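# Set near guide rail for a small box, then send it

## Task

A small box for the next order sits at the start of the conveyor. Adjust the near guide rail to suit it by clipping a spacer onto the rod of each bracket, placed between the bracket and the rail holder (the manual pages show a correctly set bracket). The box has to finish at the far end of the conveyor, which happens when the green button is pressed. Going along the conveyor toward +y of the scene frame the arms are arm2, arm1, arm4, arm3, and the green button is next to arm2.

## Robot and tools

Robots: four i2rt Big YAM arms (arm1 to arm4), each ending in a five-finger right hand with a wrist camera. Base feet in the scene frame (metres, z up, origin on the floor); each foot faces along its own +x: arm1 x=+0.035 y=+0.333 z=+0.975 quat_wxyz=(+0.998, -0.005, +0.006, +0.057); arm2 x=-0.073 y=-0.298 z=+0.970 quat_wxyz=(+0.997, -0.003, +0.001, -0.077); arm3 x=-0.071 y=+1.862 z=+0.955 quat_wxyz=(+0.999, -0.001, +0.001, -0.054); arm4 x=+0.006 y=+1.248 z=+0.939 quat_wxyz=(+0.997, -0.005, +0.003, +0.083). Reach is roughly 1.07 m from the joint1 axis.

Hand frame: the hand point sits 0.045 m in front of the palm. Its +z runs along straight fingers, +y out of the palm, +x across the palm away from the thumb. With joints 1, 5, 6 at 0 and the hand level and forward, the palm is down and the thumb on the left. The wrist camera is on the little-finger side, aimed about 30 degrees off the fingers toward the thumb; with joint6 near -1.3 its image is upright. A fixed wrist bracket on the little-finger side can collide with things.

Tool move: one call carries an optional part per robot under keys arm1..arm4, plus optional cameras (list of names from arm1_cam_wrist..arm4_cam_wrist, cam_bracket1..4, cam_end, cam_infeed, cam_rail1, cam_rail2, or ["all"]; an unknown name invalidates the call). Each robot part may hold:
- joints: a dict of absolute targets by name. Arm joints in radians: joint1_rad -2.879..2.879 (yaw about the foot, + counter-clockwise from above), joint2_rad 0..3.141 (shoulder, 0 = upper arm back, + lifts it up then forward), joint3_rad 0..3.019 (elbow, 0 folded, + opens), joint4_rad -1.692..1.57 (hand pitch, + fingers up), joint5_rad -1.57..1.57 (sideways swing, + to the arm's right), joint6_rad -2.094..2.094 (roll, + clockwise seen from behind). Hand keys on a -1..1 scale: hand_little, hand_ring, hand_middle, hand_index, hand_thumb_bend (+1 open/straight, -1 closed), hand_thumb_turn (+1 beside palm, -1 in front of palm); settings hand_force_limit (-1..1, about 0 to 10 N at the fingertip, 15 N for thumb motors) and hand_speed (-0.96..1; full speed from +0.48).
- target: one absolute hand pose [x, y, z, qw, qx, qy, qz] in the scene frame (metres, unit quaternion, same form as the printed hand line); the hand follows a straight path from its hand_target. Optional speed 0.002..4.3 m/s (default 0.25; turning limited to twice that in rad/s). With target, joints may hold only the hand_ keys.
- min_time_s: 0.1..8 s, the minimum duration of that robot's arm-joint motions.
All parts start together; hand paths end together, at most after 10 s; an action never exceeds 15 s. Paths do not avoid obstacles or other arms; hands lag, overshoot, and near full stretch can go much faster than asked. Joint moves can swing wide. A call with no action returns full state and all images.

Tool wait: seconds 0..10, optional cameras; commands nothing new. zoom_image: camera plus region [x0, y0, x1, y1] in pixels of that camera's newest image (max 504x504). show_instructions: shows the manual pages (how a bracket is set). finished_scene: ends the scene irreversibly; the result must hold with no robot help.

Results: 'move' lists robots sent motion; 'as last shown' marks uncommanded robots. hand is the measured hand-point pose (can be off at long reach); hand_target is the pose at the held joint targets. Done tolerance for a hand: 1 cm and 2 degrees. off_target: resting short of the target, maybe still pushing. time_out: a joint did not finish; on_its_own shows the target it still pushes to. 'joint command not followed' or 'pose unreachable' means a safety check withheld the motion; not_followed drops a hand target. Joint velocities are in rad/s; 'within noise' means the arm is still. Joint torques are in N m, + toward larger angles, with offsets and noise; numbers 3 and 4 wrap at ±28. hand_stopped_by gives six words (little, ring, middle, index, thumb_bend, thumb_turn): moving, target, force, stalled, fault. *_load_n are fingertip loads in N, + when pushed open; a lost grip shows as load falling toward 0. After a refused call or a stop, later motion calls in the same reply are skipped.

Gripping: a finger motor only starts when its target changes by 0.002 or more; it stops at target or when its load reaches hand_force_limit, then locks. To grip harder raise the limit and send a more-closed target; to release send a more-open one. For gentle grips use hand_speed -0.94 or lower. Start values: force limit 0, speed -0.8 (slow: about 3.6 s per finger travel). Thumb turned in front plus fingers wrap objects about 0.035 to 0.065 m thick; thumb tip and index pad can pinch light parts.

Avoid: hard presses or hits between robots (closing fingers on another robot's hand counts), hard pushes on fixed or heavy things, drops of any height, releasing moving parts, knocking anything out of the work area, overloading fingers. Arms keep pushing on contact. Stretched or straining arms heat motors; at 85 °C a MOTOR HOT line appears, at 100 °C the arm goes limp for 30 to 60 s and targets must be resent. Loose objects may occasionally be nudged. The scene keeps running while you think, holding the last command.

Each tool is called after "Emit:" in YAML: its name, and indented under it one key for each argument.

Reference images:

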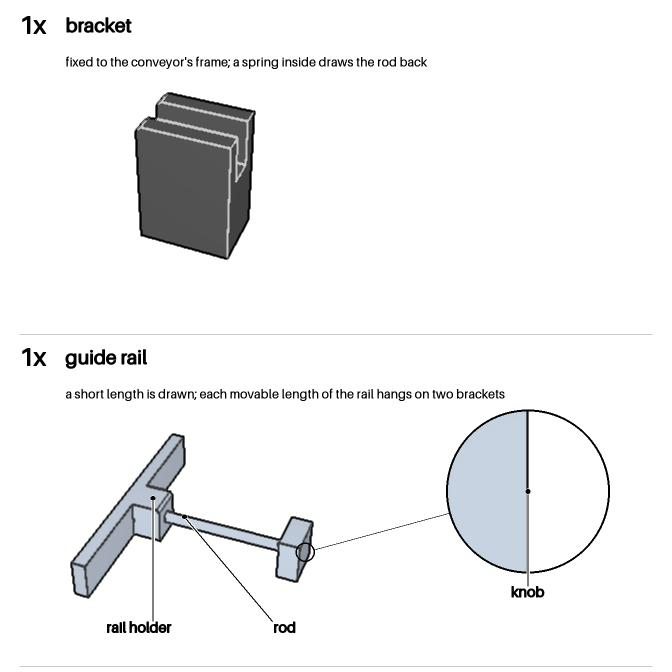

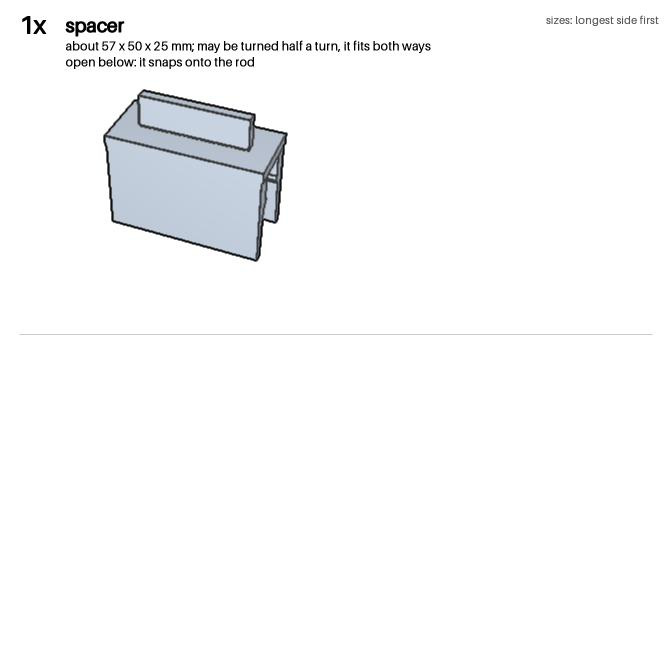

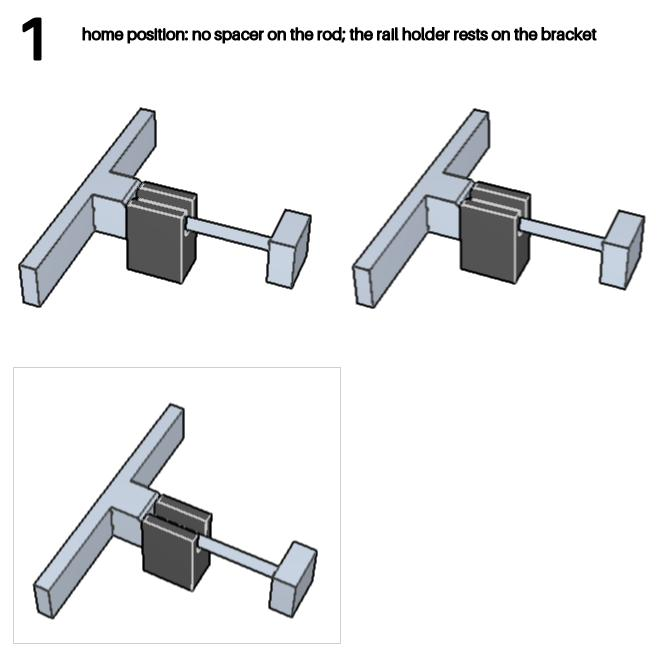

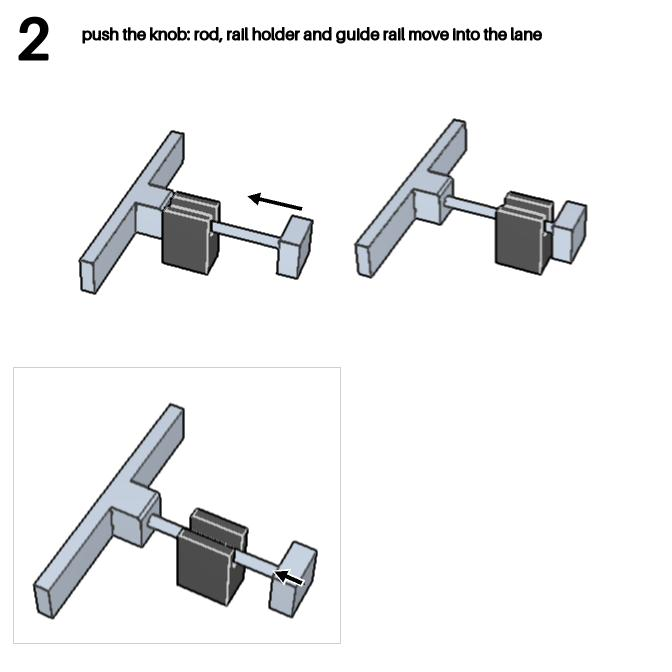

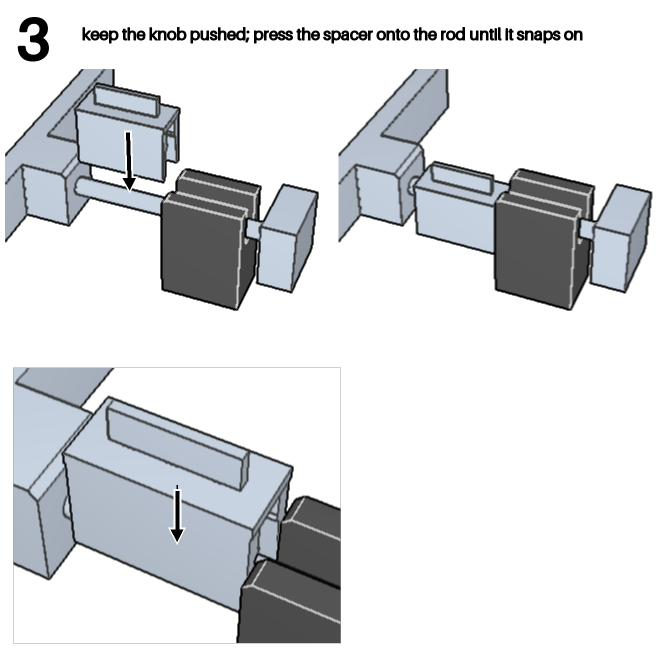

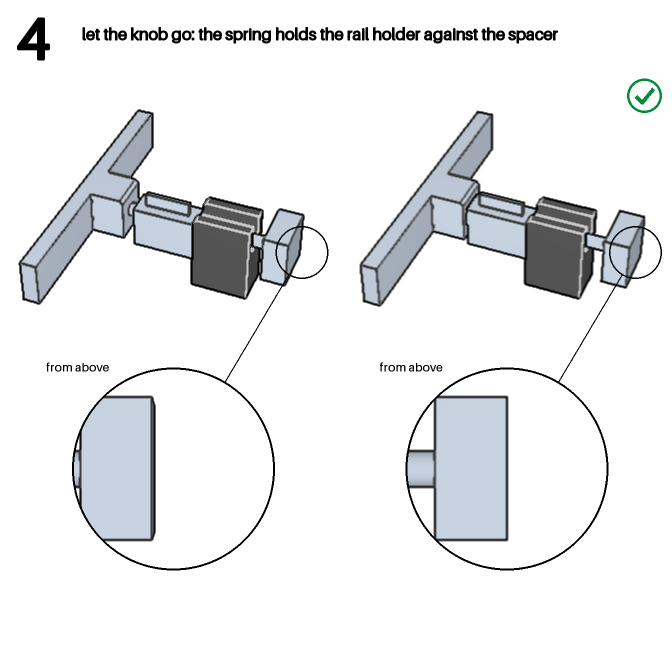

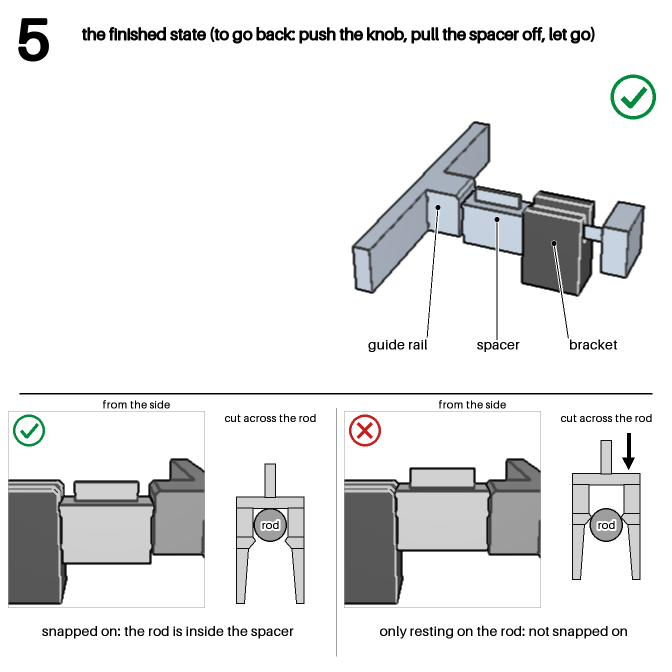

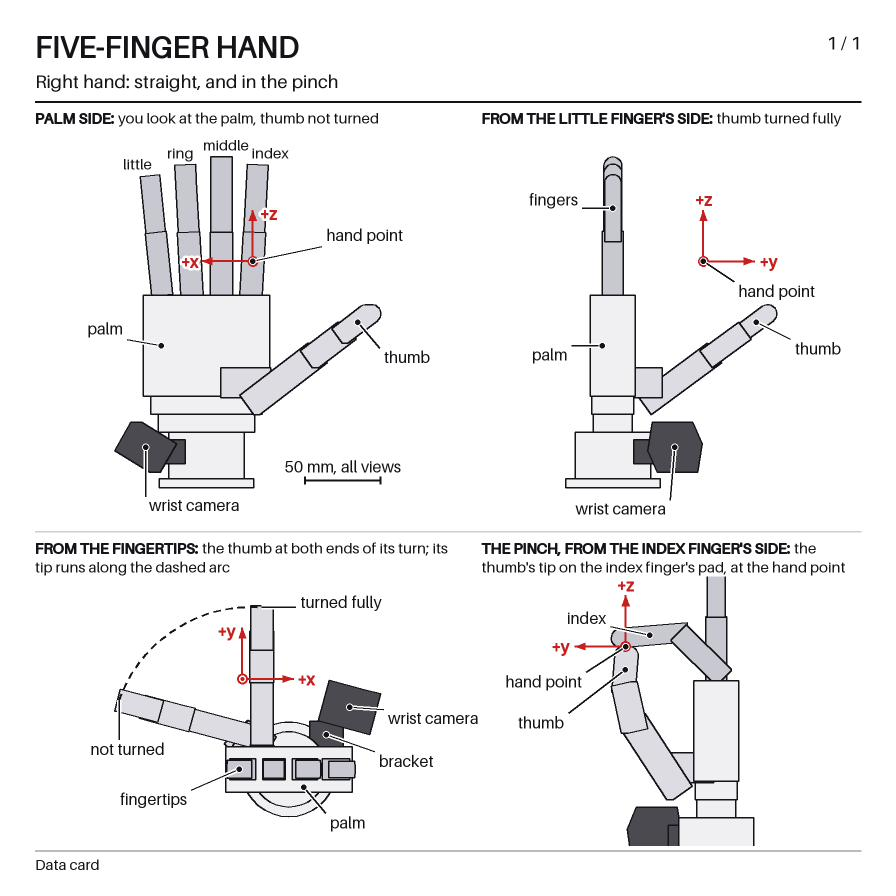

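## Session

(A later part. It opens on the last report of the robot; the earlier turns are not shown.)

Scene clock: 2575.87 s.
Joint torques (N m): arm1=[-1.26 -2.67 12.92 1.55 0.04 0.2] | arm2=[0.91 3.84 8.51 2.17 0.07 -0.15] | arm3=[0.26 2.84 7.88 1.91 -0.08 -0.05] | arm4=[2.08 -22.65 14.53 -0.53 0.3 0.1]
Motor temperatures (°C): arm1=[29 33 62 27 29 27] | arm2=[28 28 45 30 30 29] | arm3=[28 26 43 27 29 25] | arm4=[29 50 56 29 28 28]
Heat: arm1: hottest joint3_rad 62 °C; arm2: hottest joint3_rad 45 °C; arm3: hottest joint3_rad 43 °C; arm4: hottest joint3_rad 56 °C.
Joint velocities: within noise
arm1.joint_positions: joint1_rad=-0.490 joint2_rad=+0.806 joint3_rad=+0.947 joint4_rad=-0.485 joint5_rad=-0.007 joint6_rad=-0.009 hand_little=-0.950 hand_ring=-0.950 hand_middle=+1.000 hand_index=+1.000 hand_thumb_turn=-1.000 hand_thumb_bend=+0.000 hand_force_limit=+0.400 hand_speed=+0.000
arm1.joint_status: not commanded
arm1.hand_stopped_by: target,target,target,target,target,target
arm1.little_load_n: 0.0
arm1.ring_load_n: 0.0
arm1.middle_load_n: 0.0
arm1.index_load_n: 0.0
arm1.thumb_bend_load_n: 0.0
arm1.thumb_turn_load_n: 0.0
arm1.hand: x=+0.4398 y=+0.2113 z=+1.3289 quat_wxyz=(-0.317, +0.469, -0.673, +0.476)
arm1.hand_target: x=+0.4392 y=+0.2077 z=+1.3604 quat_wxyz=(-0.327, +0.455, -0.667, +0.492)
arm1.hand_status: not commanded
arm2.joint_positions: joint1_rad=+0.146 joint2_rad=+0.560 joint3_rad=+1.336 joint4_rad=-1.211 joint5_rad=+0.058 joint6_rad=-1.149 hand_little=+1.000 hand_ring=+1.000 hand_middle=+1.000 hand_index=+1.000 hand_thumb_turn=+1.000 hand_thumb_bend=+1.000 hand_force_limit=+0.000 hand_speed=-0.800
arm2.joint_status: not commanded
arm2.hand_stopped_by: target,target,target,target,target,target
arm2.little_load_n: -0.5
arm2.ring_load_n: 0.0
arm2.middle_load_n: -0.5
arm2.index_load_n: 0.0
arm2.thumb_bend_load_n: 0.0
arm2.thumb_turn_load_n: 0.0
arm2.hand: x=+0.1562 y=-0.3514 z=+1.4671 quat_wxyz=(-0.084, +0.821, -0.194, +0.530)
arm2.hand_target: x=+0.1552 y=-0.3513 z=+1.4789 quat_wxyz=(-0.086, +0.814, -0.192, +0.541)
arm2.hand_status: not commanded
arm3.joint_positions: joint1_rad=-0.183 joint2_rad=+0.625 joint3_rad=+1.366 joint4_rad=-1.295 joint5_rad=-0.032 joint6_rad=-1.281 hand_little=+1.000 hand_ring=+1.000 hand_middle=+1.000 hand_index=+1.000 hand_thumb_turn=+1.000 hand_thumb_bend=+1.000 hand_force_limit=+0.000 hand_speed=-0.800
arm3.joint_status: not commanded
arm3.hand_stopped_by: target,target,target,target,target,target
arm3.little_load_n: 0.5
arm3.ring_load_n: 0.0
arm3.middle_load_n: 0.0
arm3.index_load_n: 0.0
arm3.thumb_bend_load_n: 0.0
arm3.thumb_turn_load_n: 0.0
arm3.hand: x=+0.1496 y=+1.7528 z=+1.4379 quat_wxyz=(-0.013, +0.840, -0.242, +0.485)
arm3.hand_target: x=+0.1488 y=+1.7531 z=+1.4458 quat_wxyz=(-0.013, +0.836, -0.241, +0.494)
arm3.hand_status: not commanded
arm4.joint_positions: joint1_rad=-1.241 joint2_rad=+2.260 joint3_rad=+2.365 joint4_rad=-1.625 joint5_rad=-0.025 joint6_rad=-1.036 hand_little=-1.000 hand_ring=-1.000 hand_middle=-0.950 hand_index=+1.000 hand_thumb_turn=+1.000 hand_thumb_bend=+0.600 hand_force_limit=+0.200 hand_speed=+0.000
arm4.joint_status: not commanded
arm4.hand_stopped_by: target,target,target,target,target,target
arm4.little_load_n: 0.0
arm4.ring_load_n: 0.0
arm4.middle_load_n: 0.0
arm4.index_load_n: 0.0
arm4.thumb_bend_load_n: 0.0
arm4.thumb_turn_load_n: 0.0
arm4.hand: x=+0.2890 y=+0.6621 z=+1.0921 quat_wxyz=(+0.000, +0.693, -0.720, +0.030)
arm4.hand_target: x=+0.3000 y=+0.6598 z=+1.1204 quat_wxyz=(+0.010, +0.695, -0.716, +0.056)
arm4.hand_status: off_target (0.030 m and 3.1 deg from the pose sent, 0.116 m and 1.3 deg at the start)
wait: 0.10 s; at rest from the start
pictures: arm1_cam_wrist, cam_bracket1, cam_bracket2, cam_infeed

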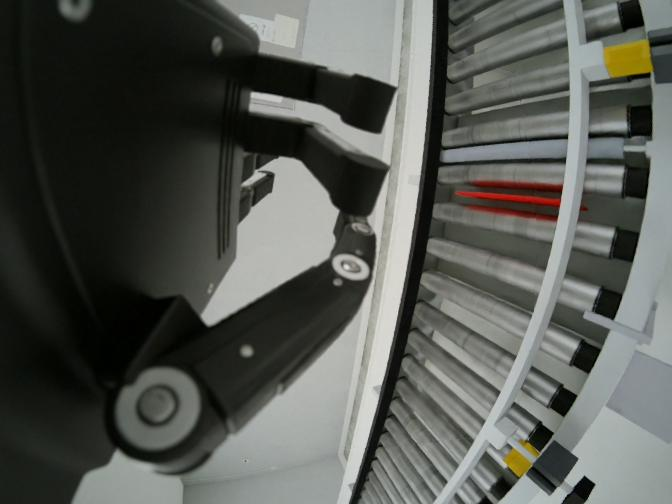

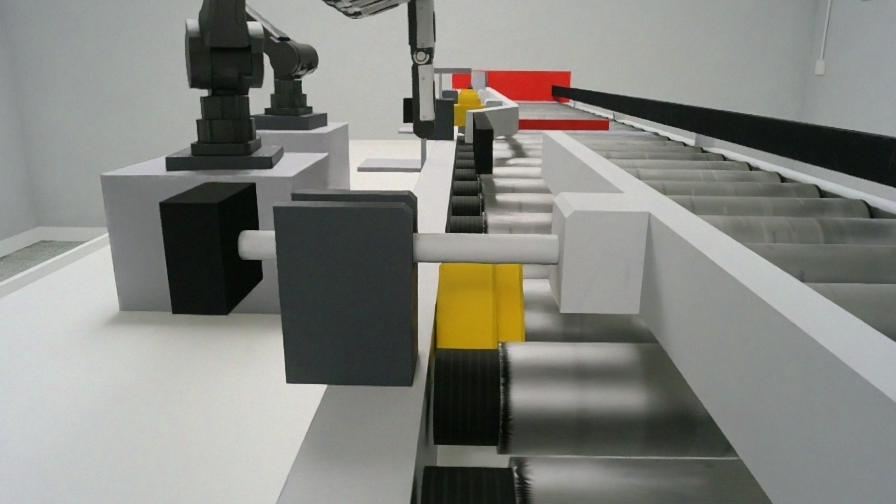

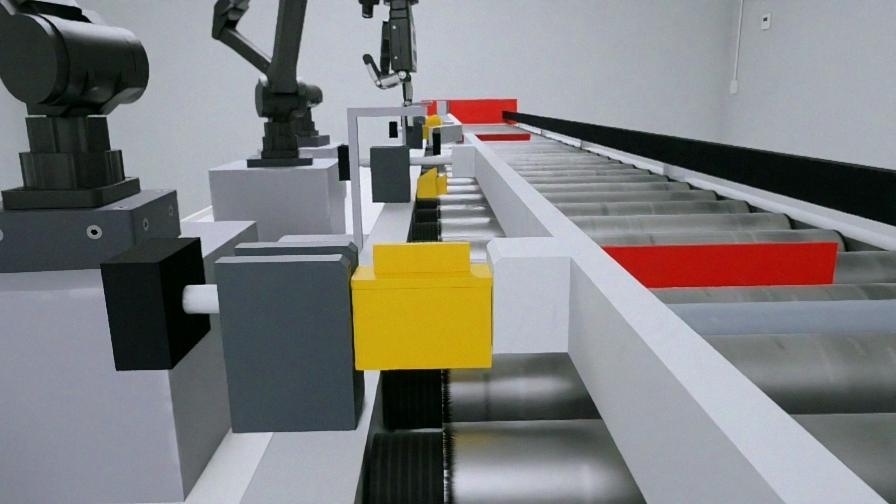

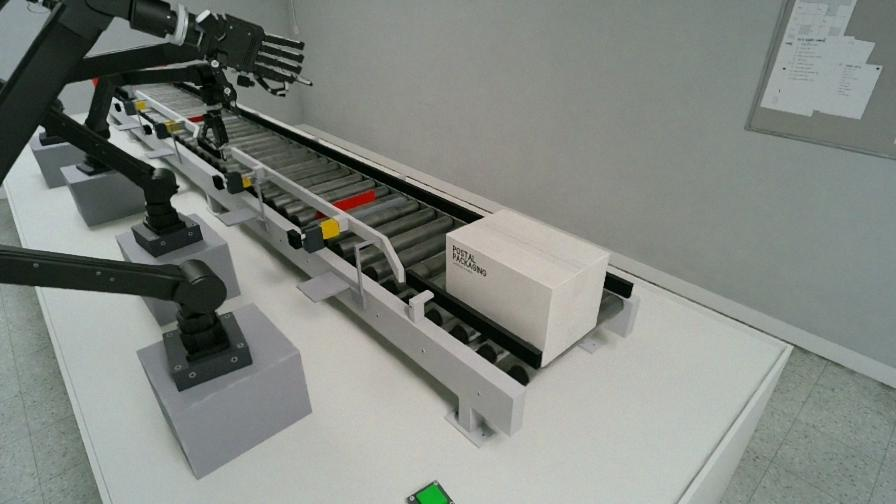

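Emit:
zoom_image:
  camera: "cam_bracket2"
  region: [400, 155, 480, 225]

Emit:
move:
  arm1: {"joints":{"joint1_rad":-0.1,"joint2_rad":0.7,"joint3_rad":0.9,"joint4_rad":-1.2},"min_time_s":3}
  cameras: ["arm1_cam_wrist","cam_bracket3","cam_end","cam_rail2"]

Scaled by 6.300.

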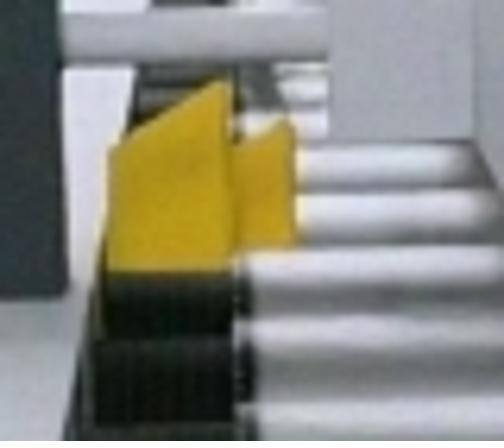

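Scene clock: 2582.27 s.
Joint torques (N m): arm1=[0.62 -0.79 8.06 0.7 -0.04 0.21] | arm2=[1.03 3.72 8.5 2.17 0.07 -0.15] | arm3=[0.26 2.84 7.88 1.91 -0.08 -0.05] | arm4=[2.08 -22.48 14.52 -0.54 0.3 0.09]
Motor temperatures (°C): arm1=[29 33 62 27 29 27] | arm2=[28 28 45 30 30 29] | arm3=[28 26 43 27 29 25] | arm4=[29 51 56 29 28 28]
Heat: arm1: hottest joint3_rad 62 °C; arm2: hottest joint3_rad 45 °C; arm3: hottest joint3_rad 43 °C; arm4: hottest joint3_rad 56 °C.
move: arm1 done
Joint velocities: within noise
arm1.joint_positions: joint1_rad=-0.110 joint2_rad=+0.711 joint3_rad=+0.909 joint4_rad=-1.185 joint5_rad=-0.007 joint6_rad=-0.009 hand_little=-0.950 hand_ring=-0.950 hand_middle=+1.000 hand_index=+1.000 hand_thumb_turn=-1.000 hand_thumb_bend=+0.000 hand_force_limit=+0.400 hand_speed=+0.000
arm1.joint_status: all done
arm1.hand_stopped_by: target,target,target,target,target,target
arm1.little_load_n: 0.0
arm1.ring_load_n: 0.0
arm1.middle_load_n: 0.0
arm1.index_load_n: 0.0
arm1.thumb_bend_load_n: 0.0
arm1.thumb_turn_load_n: 0.0
arm1.hand: x=+0.2884 y=+0.3673 z=+1.2192 quat_wxyz=(-0.198, +0.684, -0.672, +0.201)
arm1.hand_target: x=+0.2819 y=+0.3708 z=+1.2165 quat_wxyz=(-0.196, +0.686, -0.673, +0.195)
arm1.hand_status: not commanded
arm2, arm3, arm4: as last shown
arm2.little_load_n: 0.0
arm2.middle_load_n: 0.0
arm2.thumb_bend_load_n: -0.5
arm3.little_load_n: 0.0

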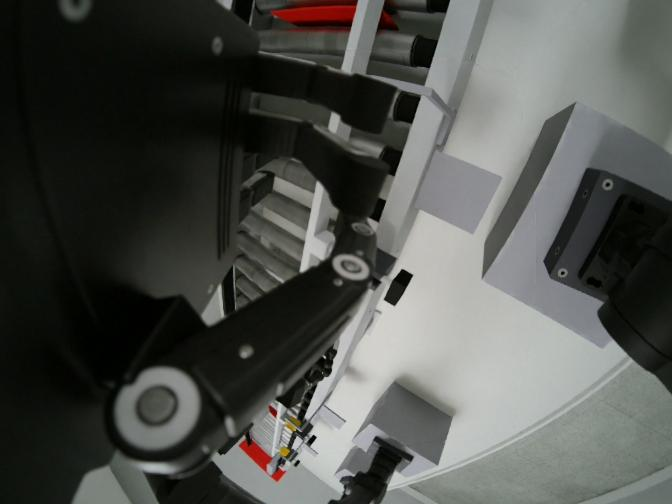

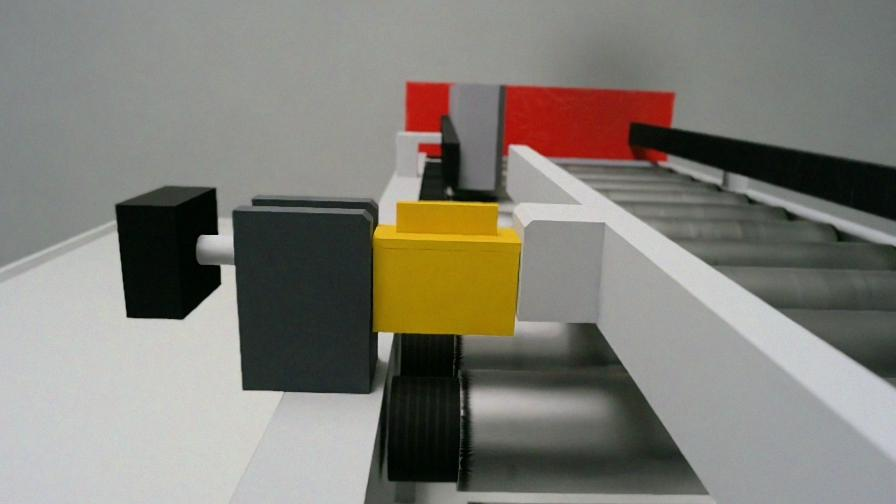

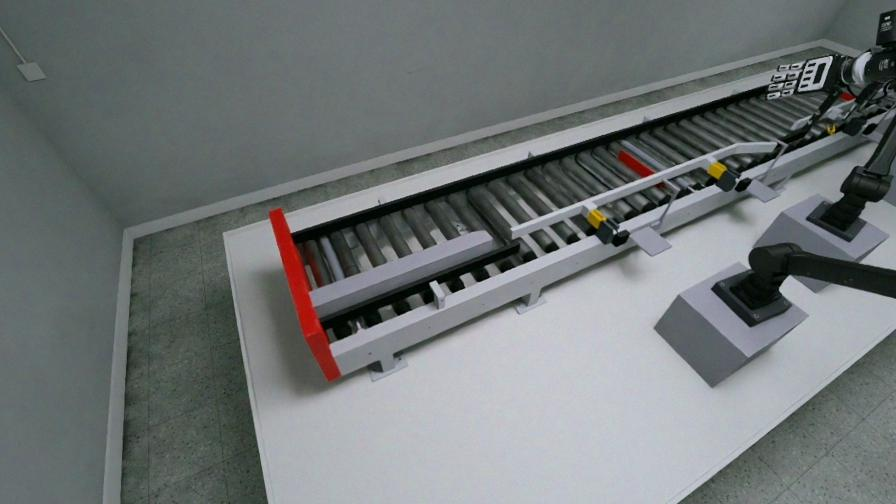

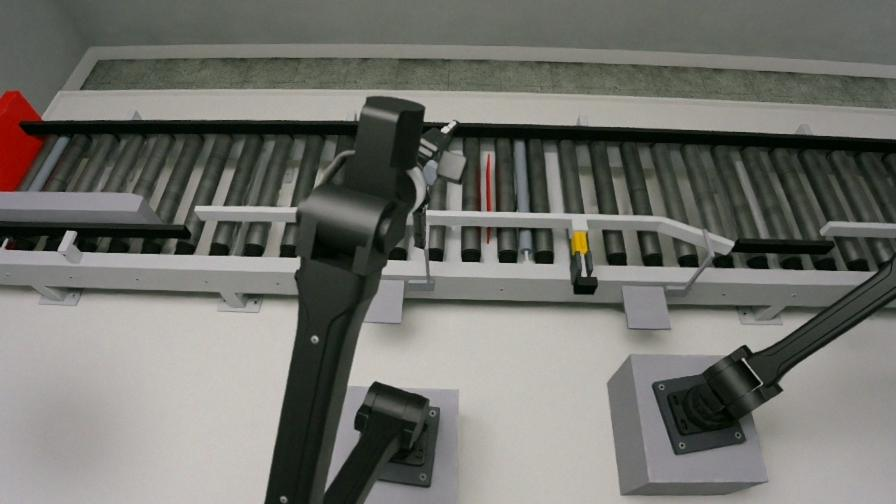

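Emit:
move:
  arm4: {"joints":{"joint1_rad":-1.0,"joint2_rad":1.2,"joint3_rad":1.6,"joint4_rad":-1.2,"joint5_rad":0.0,"joint6_rad":-1.036},"min_time_s":4}
  arm1: {"joints":{"joint1_rad":0.202,"joint2_rad":1.007,"joint3_rad":0.649,"joint4_rad":-0.284,"joint5_rad":0,"joint6_rad":0,"hand_thumb_turn":1.0,"hand_thumb_bend":1.0,"hand_index":-0.9,"hand_middle":-0.9},"min_time_s":5}
  cameras: ["arm1_cam_wrist","cam_bracket1","cam_rail2"]

Scene clock: 2623.03 s.
Joint torques (N m): arm1=[0.79 -3.19 8.17 2.96 0.08 0.23] | arm2=[0.97 3.78 8.5 2.17 0.07 -0.15] | arm3=[0.21 2.84 7.88 1.91 -0.08 -0.05] | arm4=[2.08 -7.65 10.5 1.87 0.3 0.01]
Motor temperatures (°C): arm1=[29 33 57 27 29 27] | arm2=[28 28 45 30 30 29] | arm3=[28 26 43 27 29 25] | arm4=[29 52 57 29 28 28]
Heat: arm1: hottest joint3_rad 57 °C; arm2: hottest joint3_rad 45 °C; arm3: hottest joint3_rad 43 °C; arm4: hottest joint3_rad 57 °C.
move: arm1 done; arm4 done
Joint velocities: within noise
arm1.joint_positions: joint1_rad=+0.186 joint2_rad=+0.993 joint3_rad=+0.658 joint4_rad=-0.307 joint5_rad=-0.003 joint6_rad=-0.021 hand_little=-0.950 hand_ring=-0.950 hand_middle=-0.900 hand_index=-0.900 hand_thumb_turn=+1.000 hand_thumb_bend=+1.000 hand_force_limit=+0.400 hand_speed=+0.000
arm1.joint_status: all done
arm1.hand_stopped_by: target,target,target,target,target,target
arm1.little_load_n: 0.0
arm1.ring_load_n: 0.0
arm1.middle_load_n: 0.0
arm1.index_load_n: 0.0
arm1.thumb_bend_load_n: 0.0
arm1.thumb_turn_load_n: 0.0
arm1.hand: x=+0.4205 y=+0.4837 z=+1.1193 quat_wxyz=(-0.351, +0.729, -0.523, +0.267)
arm1.hand_target: x=+0.4206 y=+0.4892 z=+1.1135 quat_wxyz=(-0.354, +0.729, -0.522, +0.264)
arm1.hand_status: not commanded
arm2, arm3: as last shown
arm2.thumb_bend_load_n: 0.0
arm4.joint_positions: joint1_rad=-1.013 joint2_rad=+1.205 joint3_rad=+1.602 joint4_rad=-1.222 joint5_rad=-0.006 joint6_rad=-1.036 hand_little=-1.000 hand_ring=-1.000 hand_middle=-0.950 hand_index=+1.000 hand_thumb_turn=+1.000 hand_thumb_bend=+0.600 hand_force_limit=+0.200 hand_speed=+0.000
arm4.joint_status: all done
arm4.hand_stopped_by: target,target,target,target,target,target
arm4.little_load_n: 0.0
arm4.ring_load_n: 0.0
arm4.middle_load_n: 0.0
arm4.index_load_n: 0.0
arm4.thumb_bend_load_n: 0.0
arm4.thumb_turn_load_n: 0.0
arm4.hand: x=+0.2747 y=+0.8983 z=+1.3622 quat_wxyz=(+0.060, +0.719, -0.590, +0.362)
arm4.hand_target: x=+0.2808 y=+0.8990 z=+1.3667 quat_wxyz=(+0.061, +0.719, -0.583, +0.373)
arm4.hand_status: not commanded

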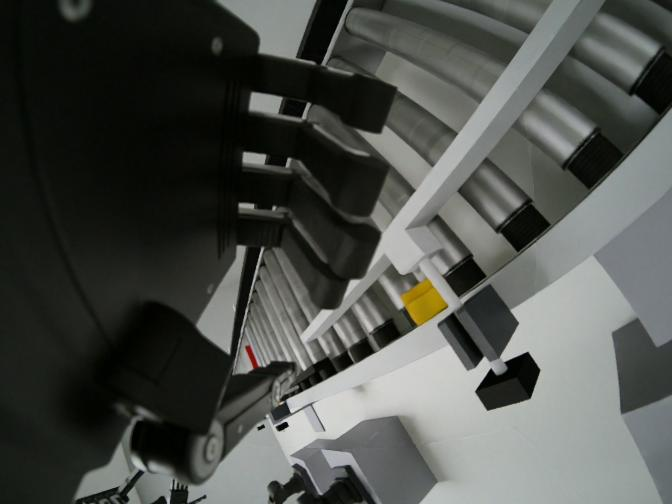

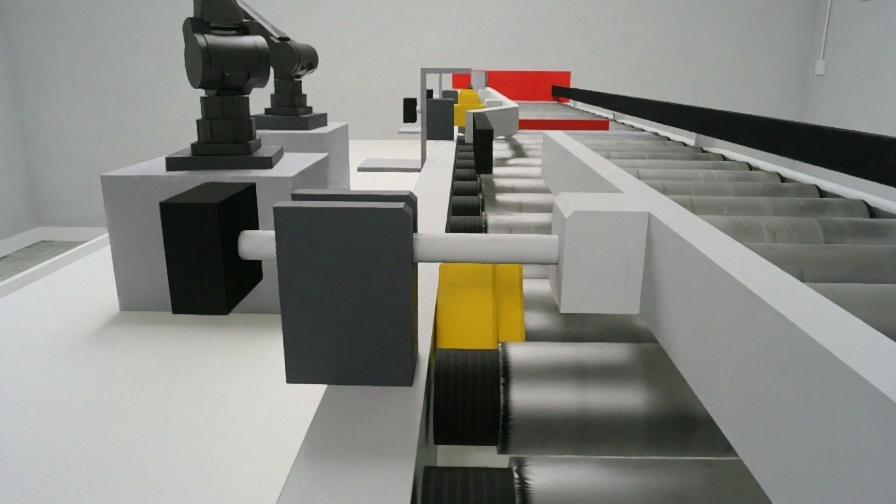

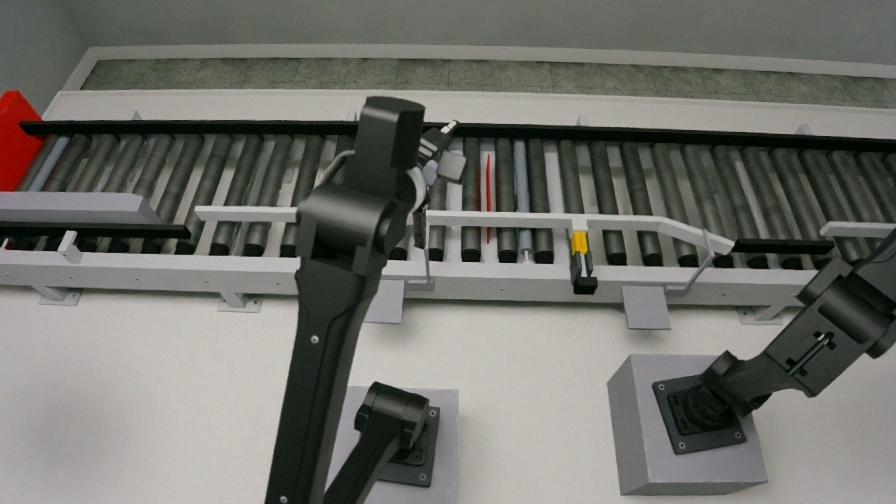

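Emit:
zoom_image:
  camera: "arm1_cam_wrist"
  region: [370, 240, 500, 360]

Scaled by 3.877 from the camera's image (finer frame: 960x720).

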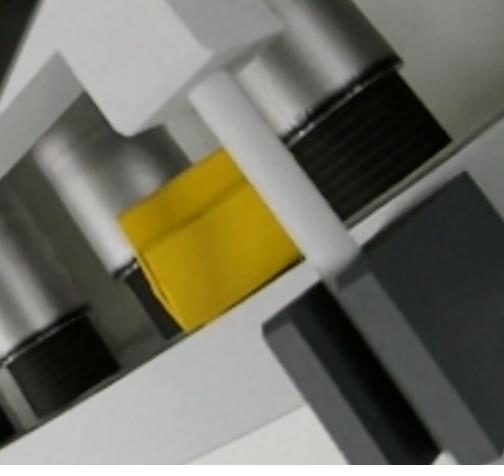

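Emit:
move:
  arm1: {"target":[0.355,0.62,1.12,-0.3236,0.8695,-0.0518,0.3643],"speed":0.2,"joints":{"hand_thumb_turn":-1.0,"hand_thumb_bend":0.3,"hand_index":0.5,"hand_middle":0.5}}
  cameras: ["arm1_cam_wrist","cam_bracket1","cam_rail1"]

Scene clock: 2739.53 s.
Joint torques (N m): arm1=[0.97 -3.43 8.72 3.14 0.14 -0.03] | arm2=[0.91 3.84 8.5 2.15 0.07 -0.15] | arm3=[0.21 2.84 7.87 1.92 -0.08 -0.05] | arm4=[2.08 -7.59 10.51 1.88 0.3 0.01]
Motor temperatures (°C): arm1=[29 33 54 28 29 27] | arm2=[28 28 46 30 30 29] | arm3=[28 26 43 27 29 25] | arm4=[29 38 51 29 28 27]
Heat: arm1: hottest joint3_rad 54 °C; arm2: hottest joint3_rad 46 °C; arm3: hottest joint3_rad 43 °C; arm4: hottest joint3_rad 51 °C.
move: arm1 done
Joint velocities: within noise
arm1.joint_positions: joint1_rad=+0.717 joint2_rad=+1.004 joint3_rad=+0.625 joint4_rad=-0.179 joint5_rad=+0.143 joint6_rad=-0.688 hand_little=-0.950 hand_ring=-0.950 hand_middle=+0.500 hand_index=+0.500 hand_thumb_turn=-1.000 hand_thumb_bend=+0.300 hand_force_limit=+0.400 hand_speed=+0.000
arm1.joint_status: all done
arm1.hand_stopped_by: target,target,target,target,target,target
arm1.little_load_n: 0.0
arm1.ring_load_n: 0.0
arm1.middle_load_n: 0.0
arm1.index_load_n: 0.0
arm1.thumb_bend_load_n: 0.0
arm1.thumb_turn_load_n: 0.0
arm1.hand: x=+0.3510 y=+0.6154 z=+1.1178 quat_wxyz=(-0.320, +0.875, -0.057, +0.359)
arm1.hand_target: x=+0.3530 y=+0.6222 z=+1.1189 quat_wxyz=(-0.323, +0.872, -0.049, +0.364)
arm1.hand_status: done (0.006 m and 1.1 deg from the pose sent, 0.151 m and 58.2 deg at the start)
arm2, arm3, arm4: as last shown
arm2.ring_load_n: -0.5
arm4.middle_load_n: 0.5

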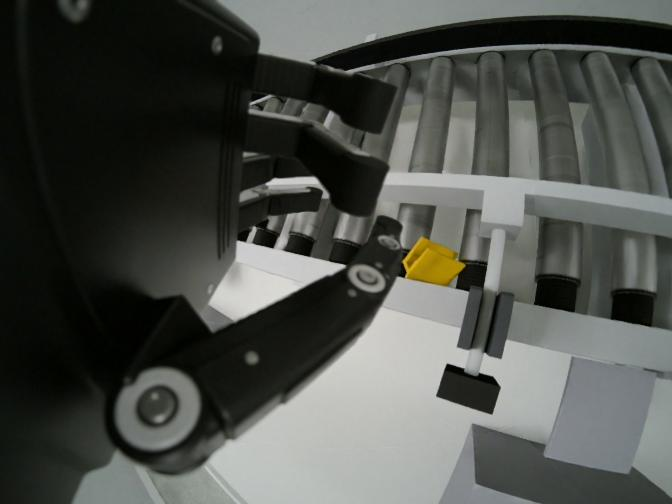

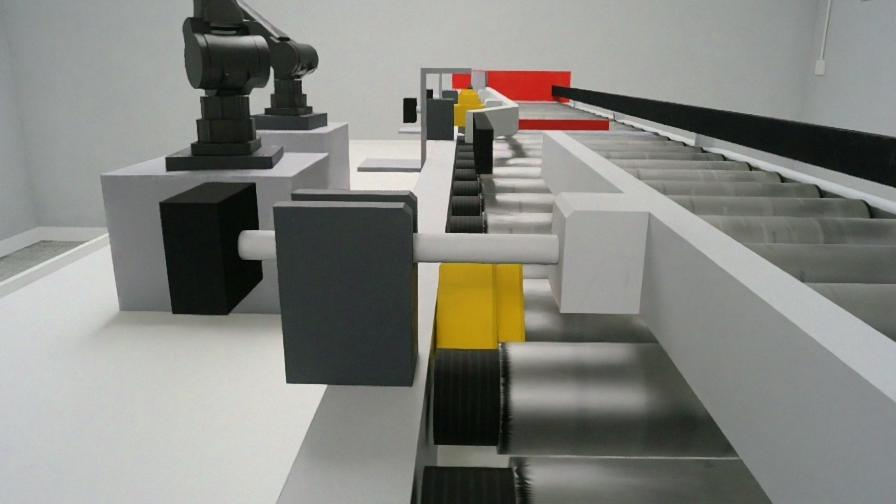

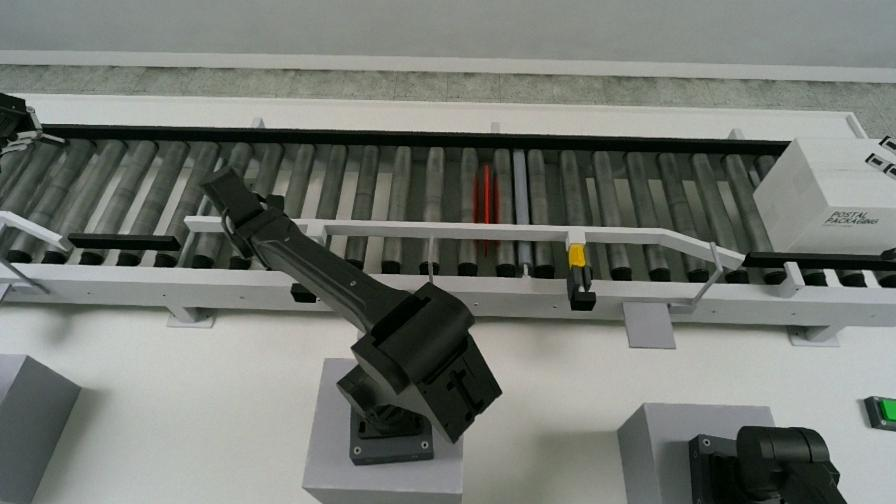

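Excellent view. Zoom.

Emit:
zoom_image:
  camera: "arm1_cam_wrist"
  region: [380, 200, 520, 320]

Scaled by 3.600 from the camera's image (finer frame: 960x720).

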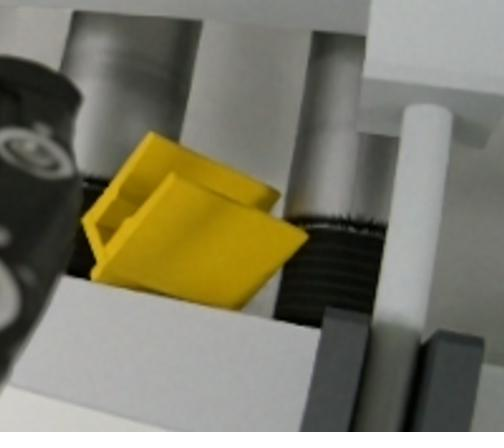

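Emit:
move:
  arm1: {"target":[0.376,0.651,1.01,-0.2965,0.8836,-0.0773,0.3534],"speed":0.12}
  cameras: ["arm1_cam_wrist","cam_bracket1"]

Emit:
zoom_image:
  camera: "arm1_cam_wrist"
  region: [380, 180, 560, 340]

Scene clock: 2838.57 s.
Joint torques (N m): arm1=[0.62 -7.24 6.53 3.07 0.22 0.23] | arm2=[0.91 3.78 8.5 2.18 0.06 -0.15] | arm3=[0.26 2.84 7.88 1.91 -0.08 -0.05] | arm4=[2.2 -7.77 10.52 1.87 0.31 0]
Motor temperatures (°C): arm1=[29 33 56 28 29 27] | arm2=[28 28 46 30 30 29] | arm3=[28 26 44 27 29 25] | arm4=[29 37 50 29 28 27]
Heat: arm1: hottest joint3_rad 56 °C; arm2: hottest joint3_rad 46 °C; arm3: hottest joint3_rad 44 °C; arm4: hottest joint3_rad 50 °C.
move: arm1 off_target
Joint velocities: within noise
arm1.joint_positions: joint1_rad=+0.722 joint2_rad=+1.361 joint3_rad=+0.599 joint4_rad=+0.144 joint5_rad=+0.203 joint6_rad=-0.653 hand_little=-0.950 hand_ring=-0.950 hand_middle=+0.500 hand_index=+0.500 hand_thumb_turn=-1.000 hand_thumb_bend=+0.300 hand_force_limit=+0.400 hand_speed=+0.000
arm1.joint_status: not commanded
arm1.hand_stopped_by: target,target,target,target,target,target
arm1.little_load_n: 0.0
arm1.ring_load_n: 0.0
arm1.middle_load_n: 0.0
arm1.index_load_n: 0.0
arm1.thumb_bend_load_n: 0.0
arm1.thumb_turn_load_n: 0.5
arm1.hand: x=+0.3823 y=+0.6397 z=+1.0131 quat_wxyz=(-0.287, +0.885, -0.083, +0.356)
arm1.hand_target: x=+0.3789 y=+0.6453 z=+1.0112 quat_wxyz=(-0.294, +0.883, -0.083, +0.356)
arm1.hand_status: off_target (0.013 m and 1.3 deg from the pose sent, 0.116 m and 3.7 deg at the start)
arm2, arm3, arm4: as last shown
arm2.ring_load_n: 0.0
arm4.middle_load_n: 0.0

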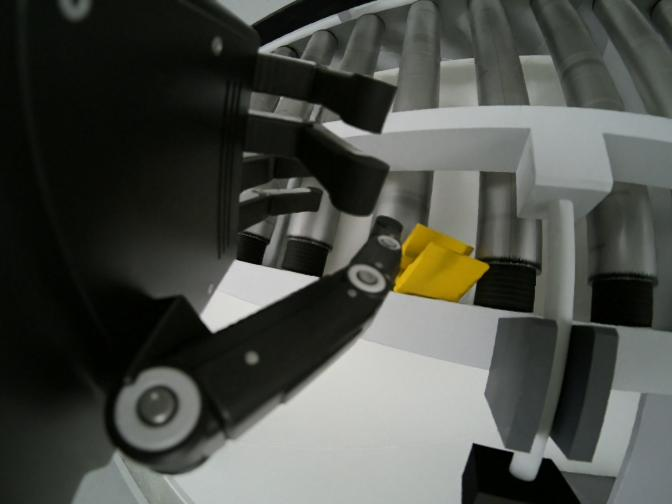

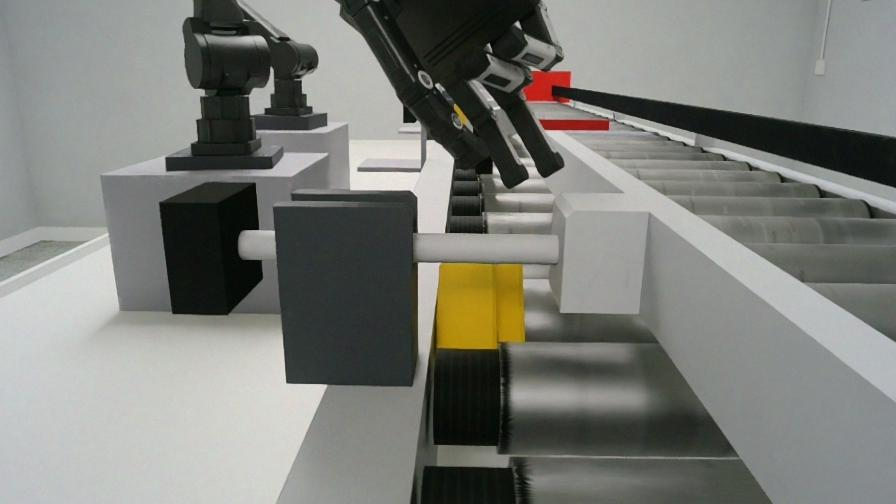

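Scaled by 2.800 from the camera's image (finer frame: 960x720).

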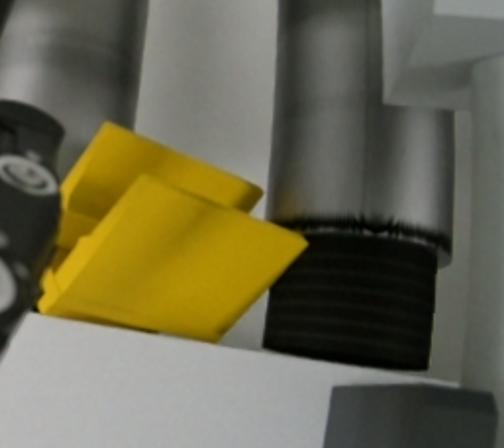

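Emit:
move:
  arm1: {"target":[0.376,0.617,0.973,-0.2965,0.8836,-0.0773,0.3534],"speed":0.08}
  cameras: ["arm1_cam_wrist","cam_bracket1"]

Emit:
zoom_image:
  camera: "arm1_cam_wrist"
  region: [340, 180, 520, 340]

Emit:
zoom_image:
  camera: "cam_bracket1"
  region: [400, 150, 600, 360]

Scene clock: 2855.30 s.
Joint torques (N m): arm1=[-1.73 -5.77 5.55 3.14 -0.06 -0.05] | arm2=[0.91 3.84 8.51 2.17 0.07 -0.15] | arm3=[0.26 2.84 7.87 1.91 -0.08 -0.05] | arm4=[2.14 -7.65 10.5 1.87 0.3 0.01]
Motor temperatures (°C): arm1=[29 33 53 28 29 27] | arm2=[28 28 46 30 30 29] | arm3=[28 26 44 27 29 25] | arm4=[29 36 50 29 28 27]
Heat: arm1: hottest joint3_rad 53 °C; arm2: hottest joint3_rad 46 °C; arm3: hottest joint3_rad 44 °C; arm4: hottest joint3_rad 50 °C.
move: arm1 done
Joint velocities: within noise
arm1.joint_positions: joint1_rad=+0.697 joint2_rad=+1.404 joint3_rad=+0.499 joint4_rad=+0.298 joint5_rad=+0.152 joint6_rad=-0.668 hand_little=-0.950 hand_ring=-0.950 hand_middle=+0.500 hand_index=+0.500 hand_thumb_turn=-1.000 hand_thumb_bend=+0.300 hand_force_limit=+0.400 hand_speed=+0.000
arm1.joint_status: not commanded
arm1.hand_stopped_by: target,target,target,target,target,target
arm1.little_load_n: 0.0
arm1.ring_load_n: 0.0
arm1.middle_load_n: 0.0
arm1.index_load_n: 0.0
arm1.thumb_bend_load_n: 0.0
arm1.thumb_turn_load_n: 0.0
arm1.hand: x=+0.3698 y=+0.6226 z=+0.9780 quat_wxyz=(-0.300, +0.885, -0.076, +0.349)
arm1.hand_target: x=+0.3738 y=+0.6186 z=+0.9741 quat_wxyz=(-0.298, +0.884, -0.076, +0.353)
arm1.hand_status: done (0.010 m and 0.7 deg from the pose sent, 0.046 m and 1.3 deg at the start)
arm2, arm3, arm4: as last shown
arm2.thumb_turn_load_n: 0.5

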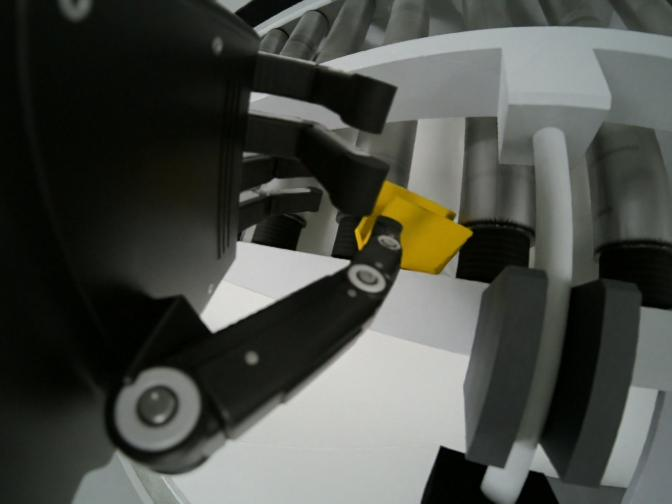

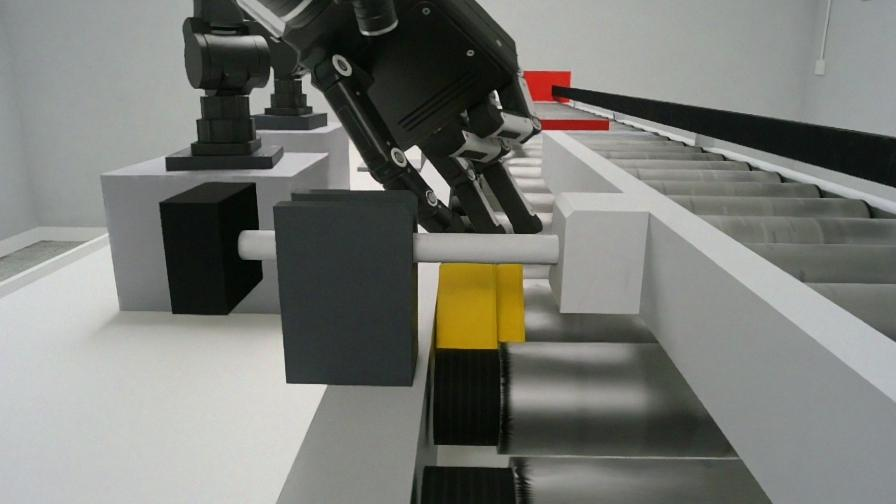

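Scaled by 2.800 from the camera's image (finer frame: 960x720).

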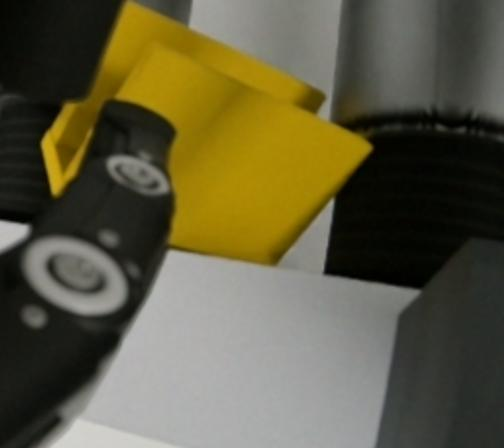

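Scaled by 2.400.

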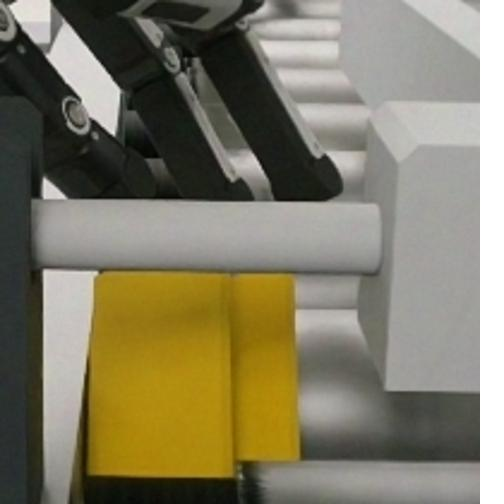

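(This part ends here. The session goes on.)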